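# Push tommy bar through clamp screw until knob stops

## Task

Insert the tommy bar into the hole in the clamp's screw and slide it along until the knob at the end of its longer side sits against the screw.

## Robot and tools

Robot: two six-joint arms, left_arm and right_arm, each ending in a two-finger parallel gripper with a wrist camera. Measured bases in the scene frame: left_arm at (+0.038, +0.328, +0.014) m, right_arm at (+0.018, -0.236, +0.043) m, both turned only slightly about z. A camera stand sits behind the arms.

Frames: the scene frame has its origin at table-top height, halfway between the nominal bases, +x pointing out over the table, +z up, and left_arm toward +y. Arm names do not match image sides. Hand positions, Hand targets, offsets and wrist-camera poses use each arm's own base frame; fixed cameras and the table use the scene frame. A gripper's fingers point along its +z and part along its y. end_effector_position is the spot between the pads, roughly 1 cm short of the fingertips.

execute_actions(actions, cameras): actions is a list of actions; each action is a table of at most 15 rows, one per 1/30 s step, and a short table repeats its final row to fill 15. Each row has exactly 14 numbers in [-1, 1]: dx, dy, dz, rx, ry, rz, opening for left_arm, then the same seven for right_arm, always both arms. dx..rz are offsets, not poses: every row counts from that arm's Hand target as it stood when the action began, so repeating a row in a later action moves further. Scale: 1.0 equals 0.6 m or 180 degrees; rx, ry, rz form one rotation vector, turning about the Hand target's position. A translation longer than 1.0 is shortened. opening is absolute: +1 fully open (0.093 m), -1 closed. Six zeros re-request the current Hand target; a 0 for opening is a real command, so resend the present opening to leave a gripper alone. Images come back only for an empty list or when cameras names them (["all"], [] or names).

move(target, speed, blend, opening_speed, grip_force, blocking, cameras): target is one 14-number row laid out as above, or a list of up to 15 such rows; every row is an offset from the Hand targets at the move's start, not from the previous row. Straight-line paths, all finishing together, at least 0.5 s and at most 10 s. speed: m/s, 0.002 to 2.9, default 0.25 (turns capped at twice that in rad/s); one value or one per row. blend: corner rounding in metres per row, 0 means stop at each. opening_speed: units per second on the -1..+1 scale, 0.2 or more. grip_force: newtons per pad, 10 to 50, one value or one per arm; it persists, and lower forces close slowly. blocking=false returns after about 0.5 s while motion continues. Paths ignore obstacles and the other arm; faster moves lag, stray and hit harder, and targets set deep past a contact press harder. Avoid paths near an arm's own base. The result adds a move: line naming the ending (done, off_target, moving, held, fault) and limits (paced = clipped pose, held = steps withheld). done means within 10 mm and 2 degrees; it says nothing about contact.

wait(seconds 0..10): lets time pass holding commands; a running move continues. stop(): brakes a running move, needing some distance. zoom_image(camera, region [x0, y0, x1, y1]): pixel box, origin top-left, at most 504 by 504, on the newest image of that camera. read_manual(section): licence text only. finished_scene(scene): ends the current scene, given its number; the goal must hold with the robot let go. After ending the first scene make no further calls in that reply.

Cameras: cam_head_left, cam_head_right, cam_high, cam_low (504x504 each), cam_left_wrist, cam_right_wrist (896x504). Calibrations are approximate, to a few mm and about a degree or two.

Results: end_effector_position (m) and end_effector_quat_wxyz in the arm's base frame; Hand target is the last commanded pose after clipping, from which the next offsets count; Tool commands shows current commands. The gripper often settles short of its Hand target: waiting won't help, but a new command (even zeros) re-requests it, and a remaining gap can be sent as an offset. Small moves may not happen or may drift sideways; check position and tilt after each move. Orientation commands are clipped to 40 degrees from the measured one per step. grip_measured: +1 open, -1 closed; pads meet near -0.94, and each millimetre of object width adds about 0.0208 (reading can be up to 0.02 high). For a firm hold on a rigid flat part send at least 0.24 below the width reading; keep sending it to hold, and send well above it to release. Joint positions end with the finger opening in metres. Joint torques are in joint order, include gravity, have offsets and noise; joints 1 to 3 wrap at ±28 N m. Joint velocities may read within noise. Actions calls also list step positions. Motor temperature lines appear when relevant.

Avoid: dropping parts or releasing them while moving, anything leaving the table, fast impacts, hard pushes into fixed or heavy objects, any contact between the two arms or grippers (closing on the other arm's fingers counts), strain on the wrist-camera cables, and long stretched or blocked pushes that heat motors (warning at 75 °C, the arm folds and idles at 90 °C, collapses at 100 °C). End a push by commanding the target back past the gripper.

Each tool is called after "Request:" as name(argument=value, ...), one argument or row to a line, values as JSON.

## Session

Request:
execute_actions(
  actions=[],
)

Request:
zoom_image(
  camera="cam_high",
  region=[160, 180, 360, 380],
)

Scene clock: 0.00 s.
left_arm: end_effector_position=(+0.3863, +0.0028, +0.0699) grip_measured=+1.000 end_effector_quat_wxyz=(+0.557, +0.014, +0.831, -0.005) | right_arm: end_effector_position=(+0.3747, -0.0115, +0.0861) grip_measured=+1.000 end_effector_quat_wxyz=(+0.572, +0.033, +0.819, -0.038)
Joint positions: left_arm=[0.03 1.611 0.349 0.871 0.051 0.029 0.093] | right_arm=[0.024 1.513 0.306 0.853 0.123 0.02 0.093]
Joint velocities: within noise
Joint torques (N m): no reading
Motor temperatures (°C): left_arm=[28 37 36 37 25 27 26] | right_arm=[27 46 36 35 24 26 25]
Heat: left arm: 37 °C; right arm: 46 °C.
Hand target: left_arm +0.3883, +0.0029, +0.0736; +0.561, +0.014, +0.828, -0.005 | right_arm +0.3787, -0.0115, +0.0959; +0.585, +0.034, +0.810, -0.037
Tool commands: left_gripper/opening=+1.0 right_gripper/opening=+1.0
camera_calibration:
cam_left_wrist: T_world_to_cam=[[-0.0391814, -0.999227, -0.00307284, 0.0182656], [-0.735636, 0.0309264, -0.676671, 0.368926], [0.676243, -0.0242524, -0.736279, -0.121082], [0, 0, 0, 1]] pos_world=[0.353992, 0.00390535, 0.160547]
cam_right_wrist: T_world_to_cam=[[-0.0916503, -0.995371, 0.0289399, 0.0194555], [-0.722527, 0.0464728, -0.689779, 0.368268], [0.685241, -0.0841284, -0.723442, -0.110579], [0, 0, 0, 1]] pos_world=[0.34364, -0.00705179, 0.173464]

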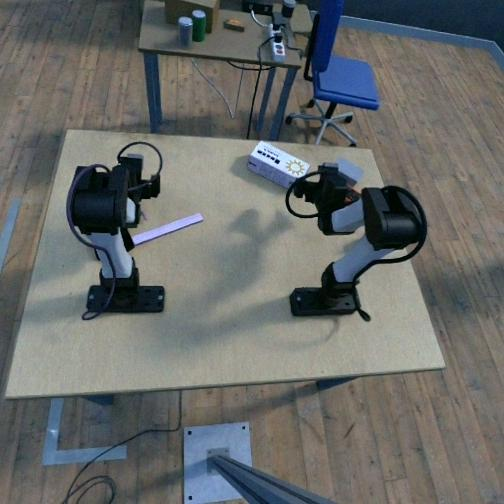

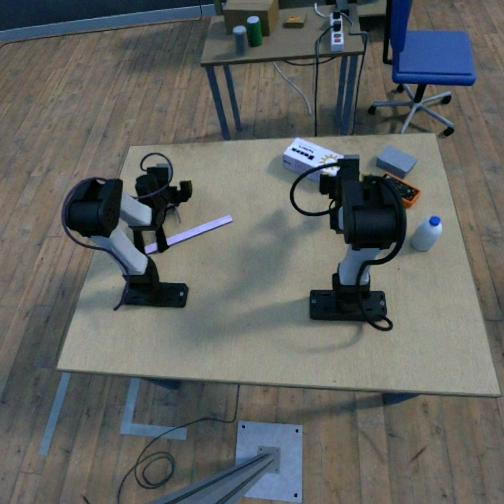

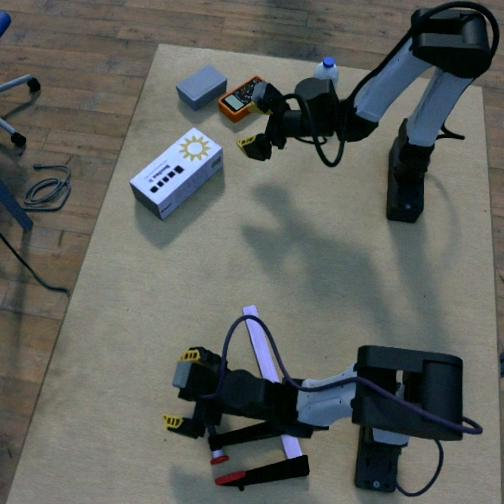

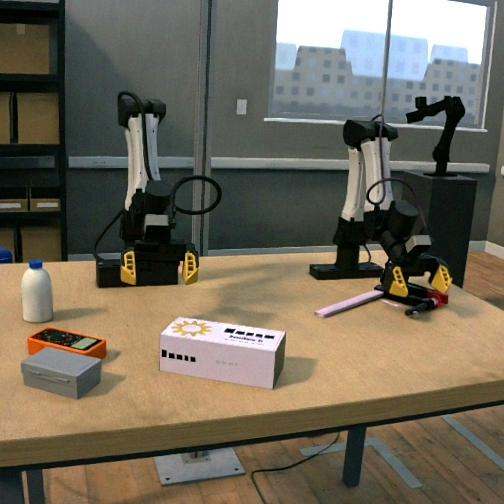

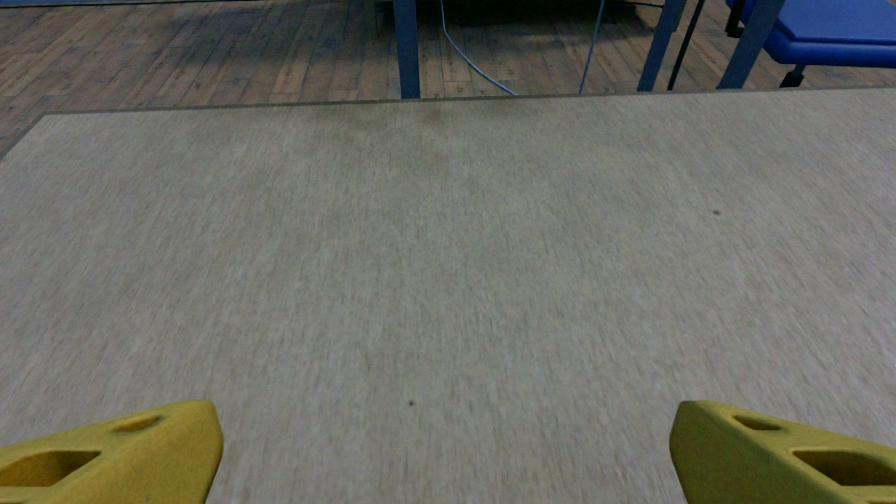

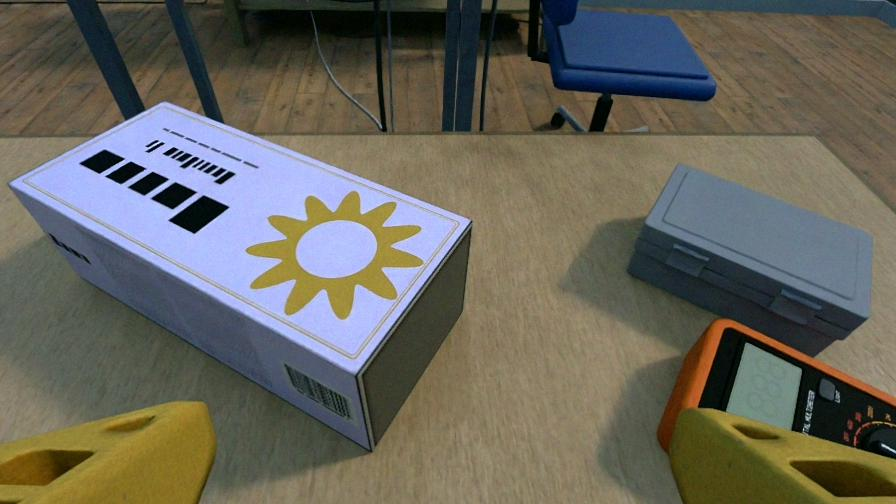

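Scaled by 2.520 from the camera's 504x504 image, which has a finer 720x720 frame.

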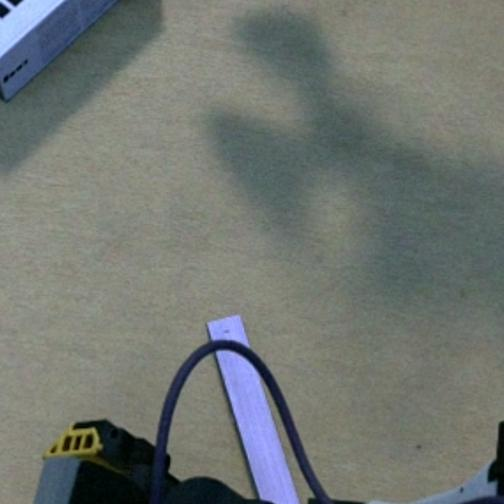

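Request:
move(
  target=[
    [0,0,0.2,0,0.1,0,-1,0,0,0,0,0,0,1],
    [-0.214,0.045,0.244,0,0.379,0.01,-1,0,0,0,0,0,0,1],
  ],
  blend=0.03,
  cameras=["cam_head_left","cam_high","cam_low","cam_left_wrist"],
)

Request:
zoom_image(
  camera="cam_high",
  region=[160, 340, 320, 500],
)

Scene clock: 11.47 s.
left_arm: end_effector_position=(+0.2658, +0.0268, +0.2165) grip_measured=-0.984 end_effector_quat_wxyz=(+0.045, -0.003, +0.999, -0.003) | right_arm: end_effector_position=(+0.3747, -0.0115, +0.0861) grip_measured=+1.000 end_effector_quat_wxyz=(+0.572, +0.033, +0.819, -0.038)
Joint positions: left_arm=[0.111 1.519 1.605 -1.567 0.017 0.104 0] | right_arm=[0.024 1.513 0.306 0.853 0.123 0.02 0.093]
Joint torques (N m): left_arm=[0.64 -6.46 6.61 0.56 -0.05 -0.01] | right_arm=[-0.23 -6.91 6.19 2.78 0.06 0.05]
Motor temperatures (°C): left_arm=[28 38 37 42 25 27 26] | right_arm=[27 46 36 42 24 26 25]
Heat: left arm: 42 °C; right arm: 46 °C.
Hand target: left_arm +0.2599, +0.0298, +0.2201; +0.000, -0.003, +1.000, -0.004 | right_arm +0.3787, -0.0115, +0.0959; +0.585, +0.034, +0.810, -0.037
Off the commanded pose: left_arm 0.008 m, 5 deg | right_arm 0.010 m, 2 deg.
joint sent to its limit (left arm) — joint 4 (wrist pitch), lower limit. The joint targets are off in orientation, not in position.
move: off_target (left_arm)
camera_calibration:
cam_left_wrist: T_world_to_cam=[[0.00463542, -0.999821, 0.0183257, 0.0216562], [-0.940699, 0.00185656, 0.339237, 0.214065], [-0.339211, -0.0188115, -0.940522, 0.38287], [0, 0, 0, 1]] pos_world=[0.331144, 0.0284573, 0.287083]
Images, in order (width x height): cam_head_left 504x504, cam_high 504x504, cam_low 504x504, cam_left_wrist 896x504.

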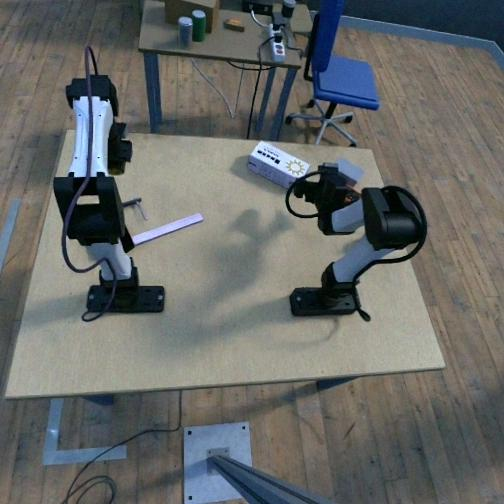

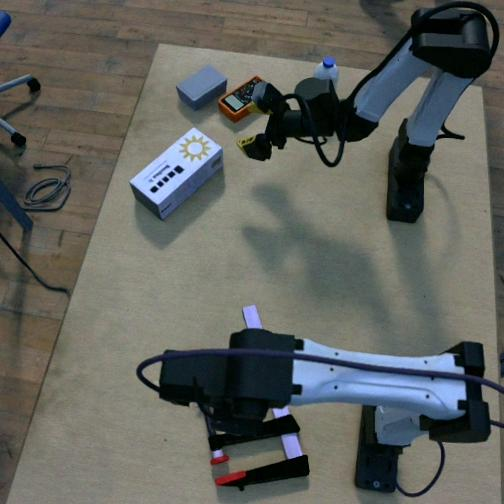

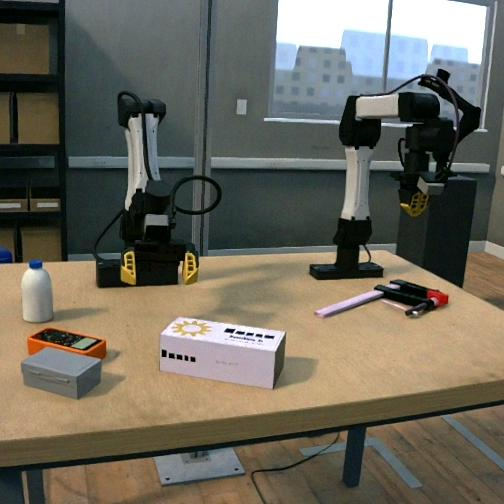

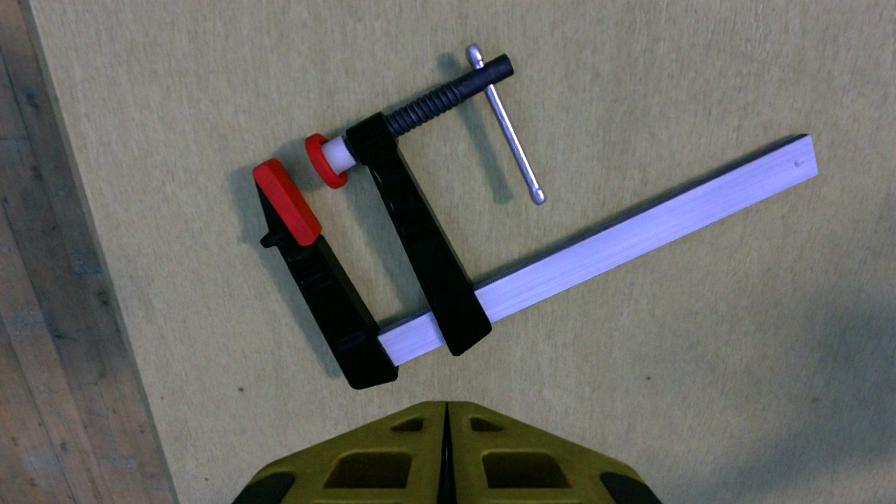

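Scaled by 3.150 from the camera's 504x504 image, which has a finer 720x720 frame.

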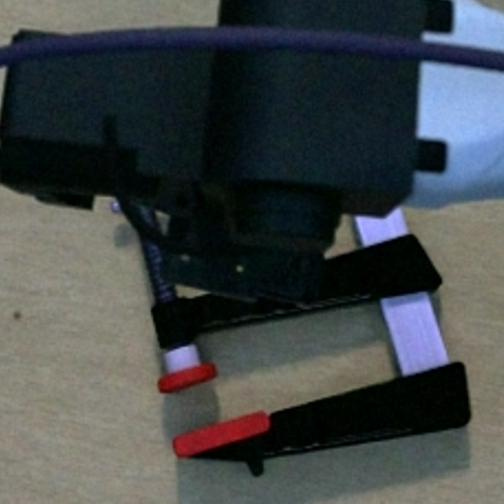

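Request:
move(
  target=[-0.0217,-0.1257,-0.258,0,0,0.155,-1,0,0,0,0,0,0,1],
  cameras=["cam_left_wrist"],
)

Scene clock: 33.20 s.
left_arm: end_effector_position=(+0.2471, -0.0448, +0.0690) grip_measured=-0.984 end_effector_quat_wxyz=(+0.002, -0.244, +0.970, -0.008) | right_arm: end_effector_position=(+0.3747, -0.0115, +0.0861) grip_measured=+1.000 end_effector_quat_wxyz=(+0.572, +0.033, +0.819, -0.038)
Joint positions: left_arm=[-0.171 1.515 1.012 -1.058 0.013 -0.664 0] | right_arm=[0.024 1.513 0.306 0.853 0.123 0.02 0.093]
Joint torques (N m): left_arm=[-0.87 -4.33 6.71 0.54 -0.08 -0.15] | right_arm=[-0.23 -6.91 6.19 2.78 0.06 0.05]
Motor temperatures (°C): left_arm=[28 39 38 38 25 27 27] | right_arm=[27 46 37 47 24 26 25]
Heat: left arm: 39 °C; right arm: 47 °C.
Hand target: left_arm +0.2468, -0.0456, +0.0653; +0.001, -0.244, +0.970, -0.003 | right_arm +0.3787, -0.0115, +0.0959; +0.585, +0.034, +0.810, -0.037
Off the commanded pose: left_arm 0.004 m, 0 deg | right_arm 0.010 m, 2 deg.
move: done
camera_calibration:
cam_left_wrist: T_world_to_cam=[[0.472853, -0.880738, 0.0266382, -0.158001], [-0.80338, -0.418509, 0.423593, 0.188106], [-0.361926, -0.221698, -0.905461, 0.230591], [0, 0, 0, 1]] pos_world=[0.309288, -0.00931203, 0.13332]
Images, in order (width x height): cam_left_wrist 896x504.

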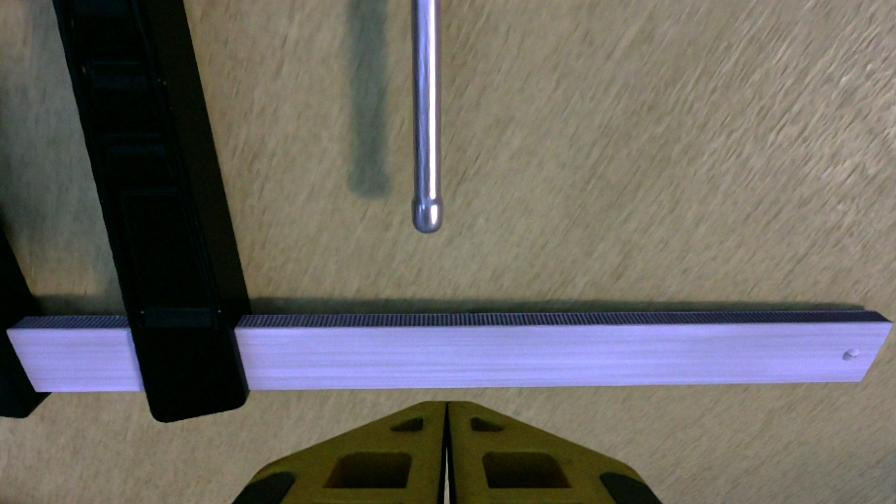

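Request:
move(
  target=[
    [-0.003,0.0073,-0.11,0,0,0,-1,0,0,0,0,0,0,1],
    [0.079,0.0515,-0.11,0,0,0,-1,0,0,0,0,0,0,1],
  ],
  speed=[0.1,0.06],
  cameras=["cam_high","cam_left_wrist","cam_low"],
)

Request:
zoom_image(
  camera="cam_high",
  region=[160, 340, 320, 500],
)

Scene clock: 47.07 s.
left_arm: end_effector_position=(+0.2889, -0.0176, -0.0015) grip_measured=-0.984 end_effector_quat_wxyz=(-0.001, -0.244, +0.970, -0.006) | right_arm: end_effector_position=(+0.3747, -0.0115, +0.0861) grip_measured=+1.000 end_effector_quat_wxyz=(+0.572, +0.033, +0.819, -0.038)
Joint positions: left_arm=[-0.053 1.775 0.988 -0.781 0.013 -0.547 0] | right_arm=[0.024 1.513 0.306 0.853 0.123 0.02 0.093]
Joint torques (N m): left_arm=[0.57 -5.39 8.7 0.36 -0.07 -0.03] | right_arm=[-0.23 -6.91 6.19 2.78 0.06 0.05]
Heat: left arm: 39 °C; right arm: 48 °C.
Hand target: left_arm +0.2942, -0.0147, -0.0008; +0.001, -0.244, +0.970, -0.003 | right_arm +0.3787, -0.0115, +0.0959; +0.585, +0.034, +0.810, -0.037
Off the commanded pose: left_arm 0.006 m, 0 deg | right_arm 0.010 m, 2 deg.
move: done
camera_calibration:
cam_left_wrist: T_world_to_cam=[[0.473043, -0.880738, 0.0230185, -0.152009], [-0.801085, -0.419092, 0.427346, 0.262244], [-0.366734, -0.220593, -0.903795, 0.1893], [0, 0, 0, 1]] pos_world=[0.351409, 0.0177831, 0.0625187]
Images, in order (width x height): cam_high 504x504, cam_low 504x504, cam_left_wrist 896x504.

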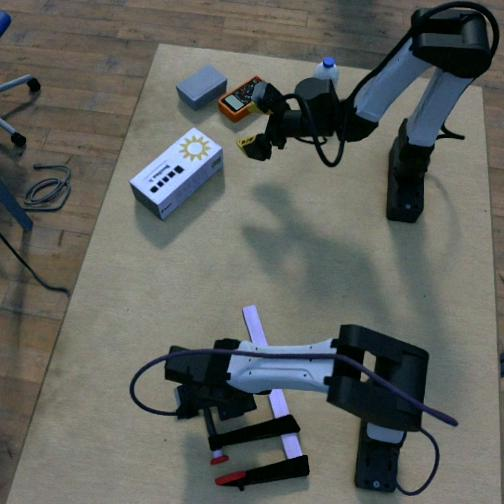

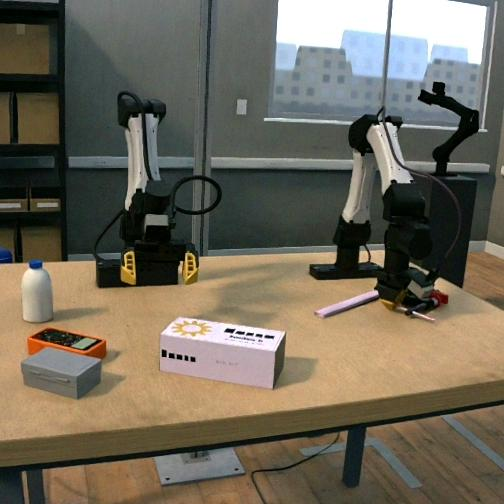

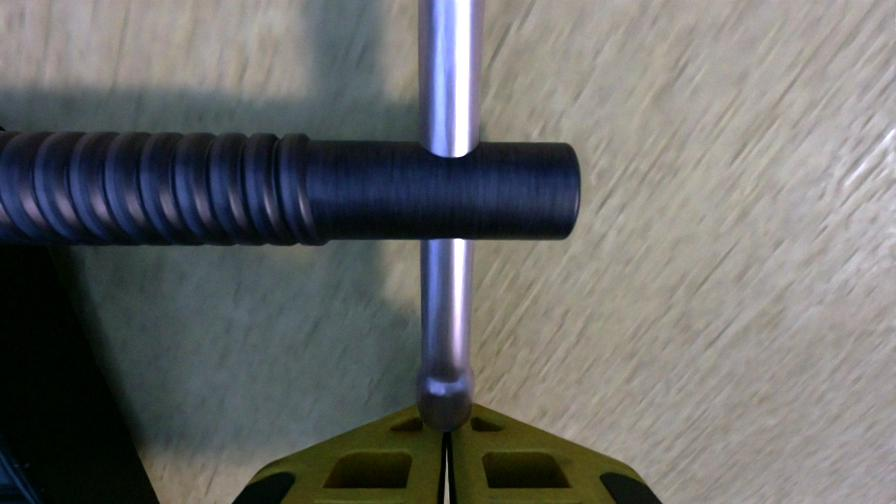

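Scaled by 3.150 from the camera's 504x504 image, which has a finer 720x720 frame.

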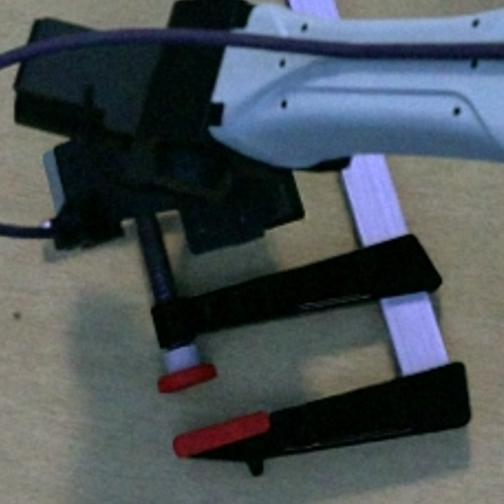

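Request:
move(
  target=[0.0279,0.015,0.0,0,0,0,-1,0,0,0,0,0,0,1],
  speed=0.04,
  cameras=["cam_left_wrist"],
)

Scene clock: 51.07 s.
left_arm: end_effector_position=(+0.3057, -0.0090, -0.0012) grip_measured=-0.984 end_effector_quat_wxyz=(-0.001, -0.244, +0.970, -0.006) | right_arm: end_effector_position=(+0.3747, -0.0115, +0.0861) grip_measured=+1.000 end_effector_quat_wxyz=(+0.572, +0.033, +0.819, -0.038)
Joint positions: left_arm=[-0.023 1.83 1.06 -0.798 0.013 -0.515 0] | right_arm=[0.024 1.513 0.306 0.853 0.123 0.02 0.093]
Joint torques (N m): left_arm=[0.61 -5.82 8.8 0.35 -0.06 -0.02] | right_arm=[-0.24 -6.9 6.17 2.78 0.06 0.05]
Heat: left arm: 39 °C; right arm: 49 °C.
Hand target: left_arm +0.3109, -0.0057, -0.0008; +0.001, -0.244, +0.970, -0.003 | right_arm +0.3787, -0.0115, +0.0959; +0.585, +0.034, +0.810, -0.037
Off the commanded pose: left_arm 0.006 m, 0 deg | right_arm 0.010 m, 2 deg.
move: done
camera_calibration:
cam_left_wrist: T_world_to_cam=[[0.47266, -0.88094, 0.0231826, -0.15234], [-0.801452, -0.418776, 0.426968, 0.279286], [-0.366425, -0.220391, -0.90397, 0.197499], [0, 0, 0, 1]] pos_world=[0.368208, 0.0262827, 0.0628189]
Images, in order (width x height): cam_left_wrist 896x504.

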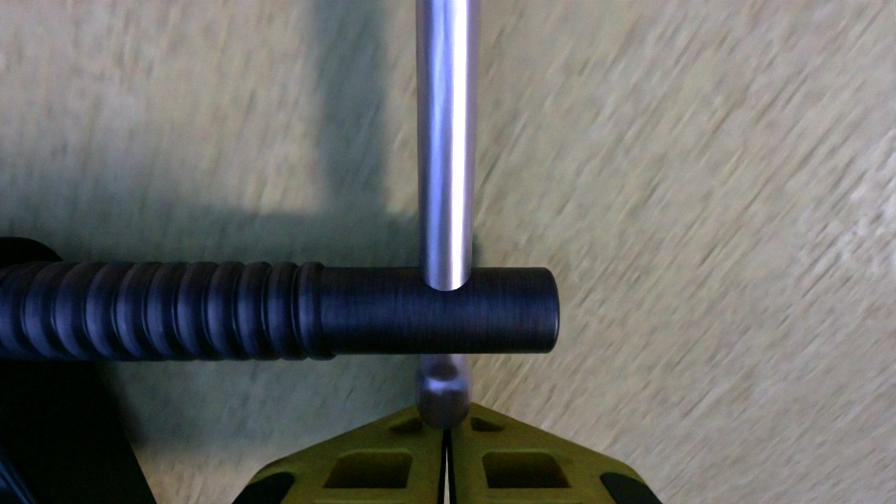

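Request:
move(
  target=[0.0088,0.0047,0.0,0,0,0,-1,0,0,0,0,0,0,1],
  speed=0.03,
  cameras=["cam_left_wrist"],
)

Request:
zoom_image(
  camera="cam_left_wrist",
  region=[370, 260, 530, 440],
)

Scene clock: 55.30 s.
left_arm: end_effector_position=(+0.3096, -0.0067, -0.0014) grip_measured=-0.984 end_effector_quat_wxyz=(-0.003, -0.243, +0.970, -0.006) | right_arm: end_effector_position=(+0.3747, -0.0115, +0.0861) grip_measured=+1.000 end_effector_quat_wxyz=(+0.572, +0.033, +0.819, -0.038)
Joint positions: left_arm=[-0.015 1.847 1.082 -0.809 0.013 -0.506 0] | right_arm=[0.024 1.513 0.306 0.853 0.123 0.02 0.093]
Joint torques (N m): left_arm=[0.75 -5.94 8.92 0.38 -0.06 -0.03] | right_arm=[-0.24 -6.91 6.17 2.78 0.06 0.05]
Heat: left arm: 40 °C; right arm: 49 °C.
Hand target: left_arm +0.3162, -0.0029, -0.0008; +0.001, -0.244, +0.970, -0.003 | right_arm +0.3787, -0.0115, +0.0959; +0.585, +0.034, +0.810, -0.037
Off the commanded pose: left_arm 0.008 m, 1 deg | right_arm 0.010 m, 2 deg.
move: done
camera_calibration:
cam_left_wrist: T_world_to_cam=[[0.471097, -0.88184, 0.0206456, -0.151621], [-0.800005, -0.417286, 0.43112, 0.282965], [-0.371564, -0.219616, -0.902058, 0.20085], [0, 0, 0, 1]] pos_world=[0.37243, 0.0284816, 0.0623168]
Images, in order (width x height): cam_left_wrist 896x504.

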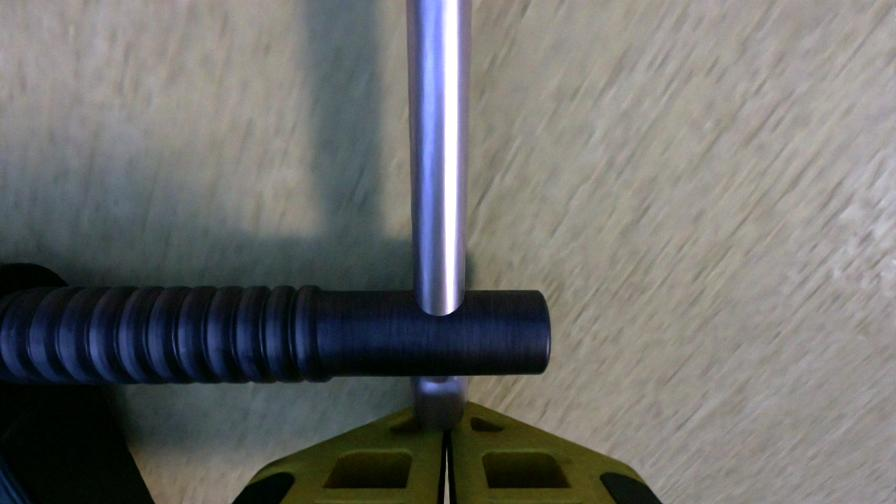

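Scaled by 2.800 from the camera's 896x504 image, which has a finer 1280x720 frame.

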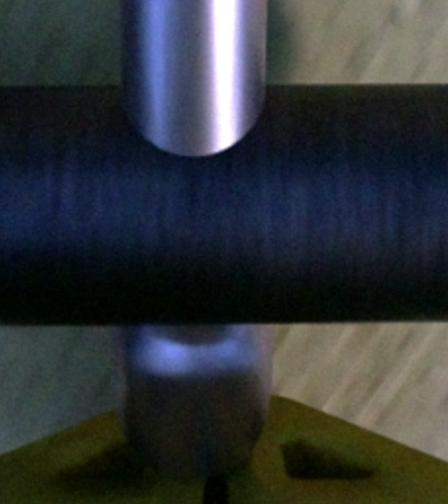

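Request:
move(
  target=[0.0088,0.0047,0.0,0,0,0,-1,0,0,0,0,0,0,1],
  speed=0.03,
  cameras=["cam_left_wrist"],
)

Request:
zoom_image(
  camera="cam_left_wrist",
  region=[370, 260, 530, 440],
)

Scene clock: 59.10 s.
left_arm: end_effector_position=(+0.3097, -0.0060, -0.0012) grip_measured=-0.984 end_effector_quat_wxyz=(-0.013, -0.241, +0.970, -0.006) | right_arm: end_effector_position=(+0.3747, -0.0115, +0.0861) grip_measured=+1.000 end_effector_quat_wxyz=(+0.572, +0.033, +0.819, -0.038)
Joint positions: left_arm=[-0.01 1.863 1.104 -0.834 0.017 -0.497 0] | right_arm=[0.024 1.513 0.306 0.853 0.123 0.02 0.093]
Joint torques (N m): left_arm=[1.11 -5.97 9.09 0.53 -0.11 -0.04] | right_arm=[-0.24 -6.9 6.19 2.78 0.06 0.05]
Heat: left arm: 40 °C; right arm: 49 °C.
Hand target: left_arm +0.3215, -0.0001, -0.0008; +0.001, -0.244, +0.970, -0.003 | right_arm +0.3787, -0.0115, +0.0959; +0.585, +0.034, +0.810, -0.037
Off the commanded pose: left_arm 0.013 m, 2 deg | right_arm 0.010 m, 2 deg.
move: off_target (left_arm)
camera_calibration:
cam_left_wrist: T_world_to_cam=[[0.467807, -0.88369, 0.0157633, -0.150079], [-0.793167, -0.411883, 0.448597, 0.281189], [-0.389928, -0.222359, -0.893595, 0.206892], [0, 0, 0, 1]] pos_world=[0.37391, 0.0291985, 0.0611029]
Images, in order (width x height): cam_left_wrist 896x504.

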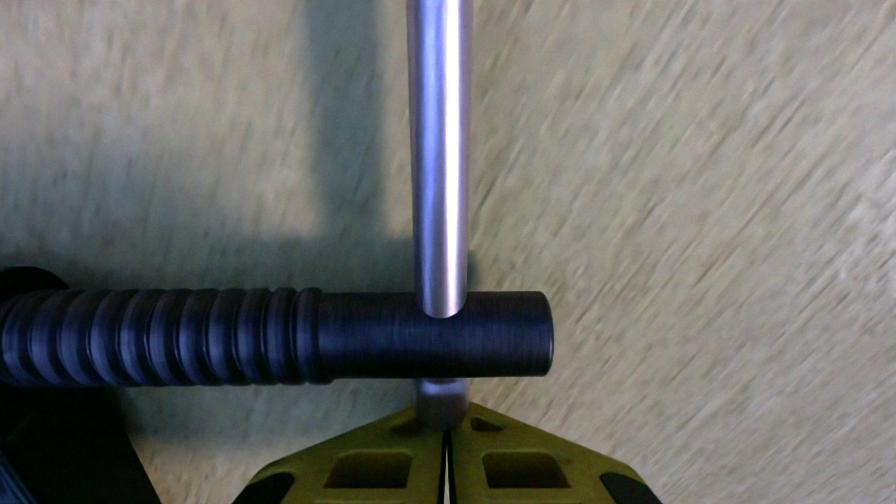

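Scaled by 2.800 from the camera's 896x504 image, which has a finer 1280x720 frame.

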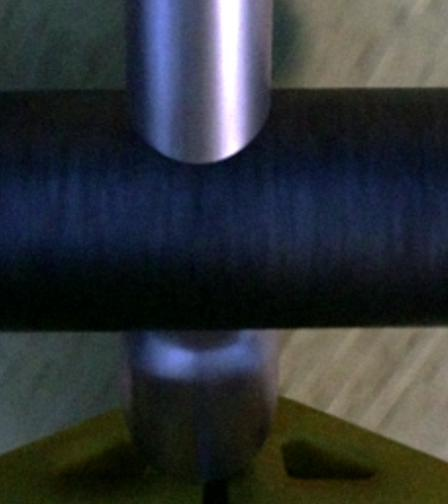

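Hard stop reached (no further motion under push). Release the press and back off.

Request:
move(
  target=[-0.045,-0.024,0,0,0,0,-1,0,0,0,0,0,0,1],
  speed=0.08,
  cameras=["cam_left_wrist"],
)

Request:
zoom_image(
  camera="cam_left_wrist",
  region=[370, 160, 530, 340],
)

Scene clock: 63.27 s.
left_arm: end_effector_position=(+0.2934, -0.0138, -0.0051) grip_measured=-0.985 end_effector_quat_wxyz=(-0.012, -0.244, +0.970, -0.004) | right_arm: end_effector_position=(+0.3747, -0.0115, +0.0861) grip_measured=+1.000 end_effector_quat_wxyz=(+0.572, +0.033, +0.819, -0.038)
Joint positions: left_arm=[-0.039 1.815 1.023 -0.798 0.014 -0.531 0] | right_arm=[0.024 1.513 0.306 0.853 0.123 0.02 0.093]
Joint torques (N m): left_arm=[-0.76 -8.58 5.61 0.47 -0.08 -0.16] | right_arm=[-0.23 -6.9 6.19 2.78 0.06 0.05]
Heat: left arm: 40 °C; right arm: 50 °C.
Hand target: left_arm +0.2945, -0.0145, -0.0008; +0.001, -0.244, +0.970, -0.003 | right_arm +0.3787, -0.0115, +0.0959; +0.585, +0.034, +0.810, -0.037
Off the commanded pose: left_arm 0.004 m, 1 deg | right_arm 0.010 m, 2 deg.
move: done
camera_calibration:
cam_left_wrist: T_world_to_cam=[[0.472729, -0.881106, 0.0133648, -0.150701], [-0.791686, -0.417996, 0.445548, 0.266347], [-0.386989, -0.221204, -0.895158, 0.194562], [0, 0, 0, 1]] pos_world=[0.357397, 0.0215867, 0.0575076]
Images, in order (width x height): cam_left_wrist 896x504.

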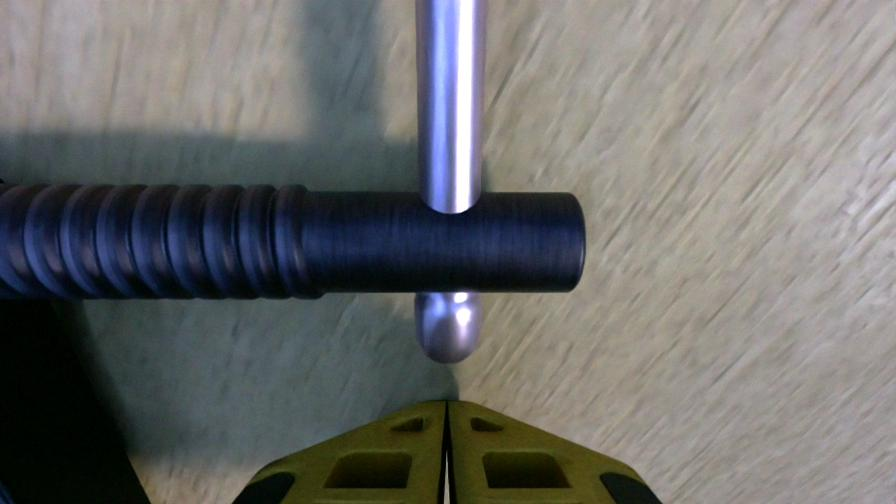

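Scaled by 2.800 from the camera's 896x504 image, which has a finer 1280x720 frame.

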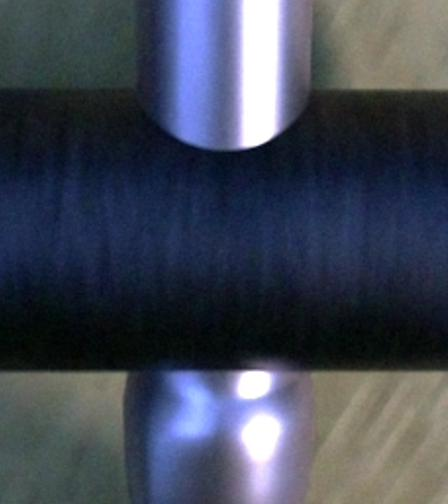

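Request:
finished_scene(
  scene=3,
)

The scene is finished: the task was done.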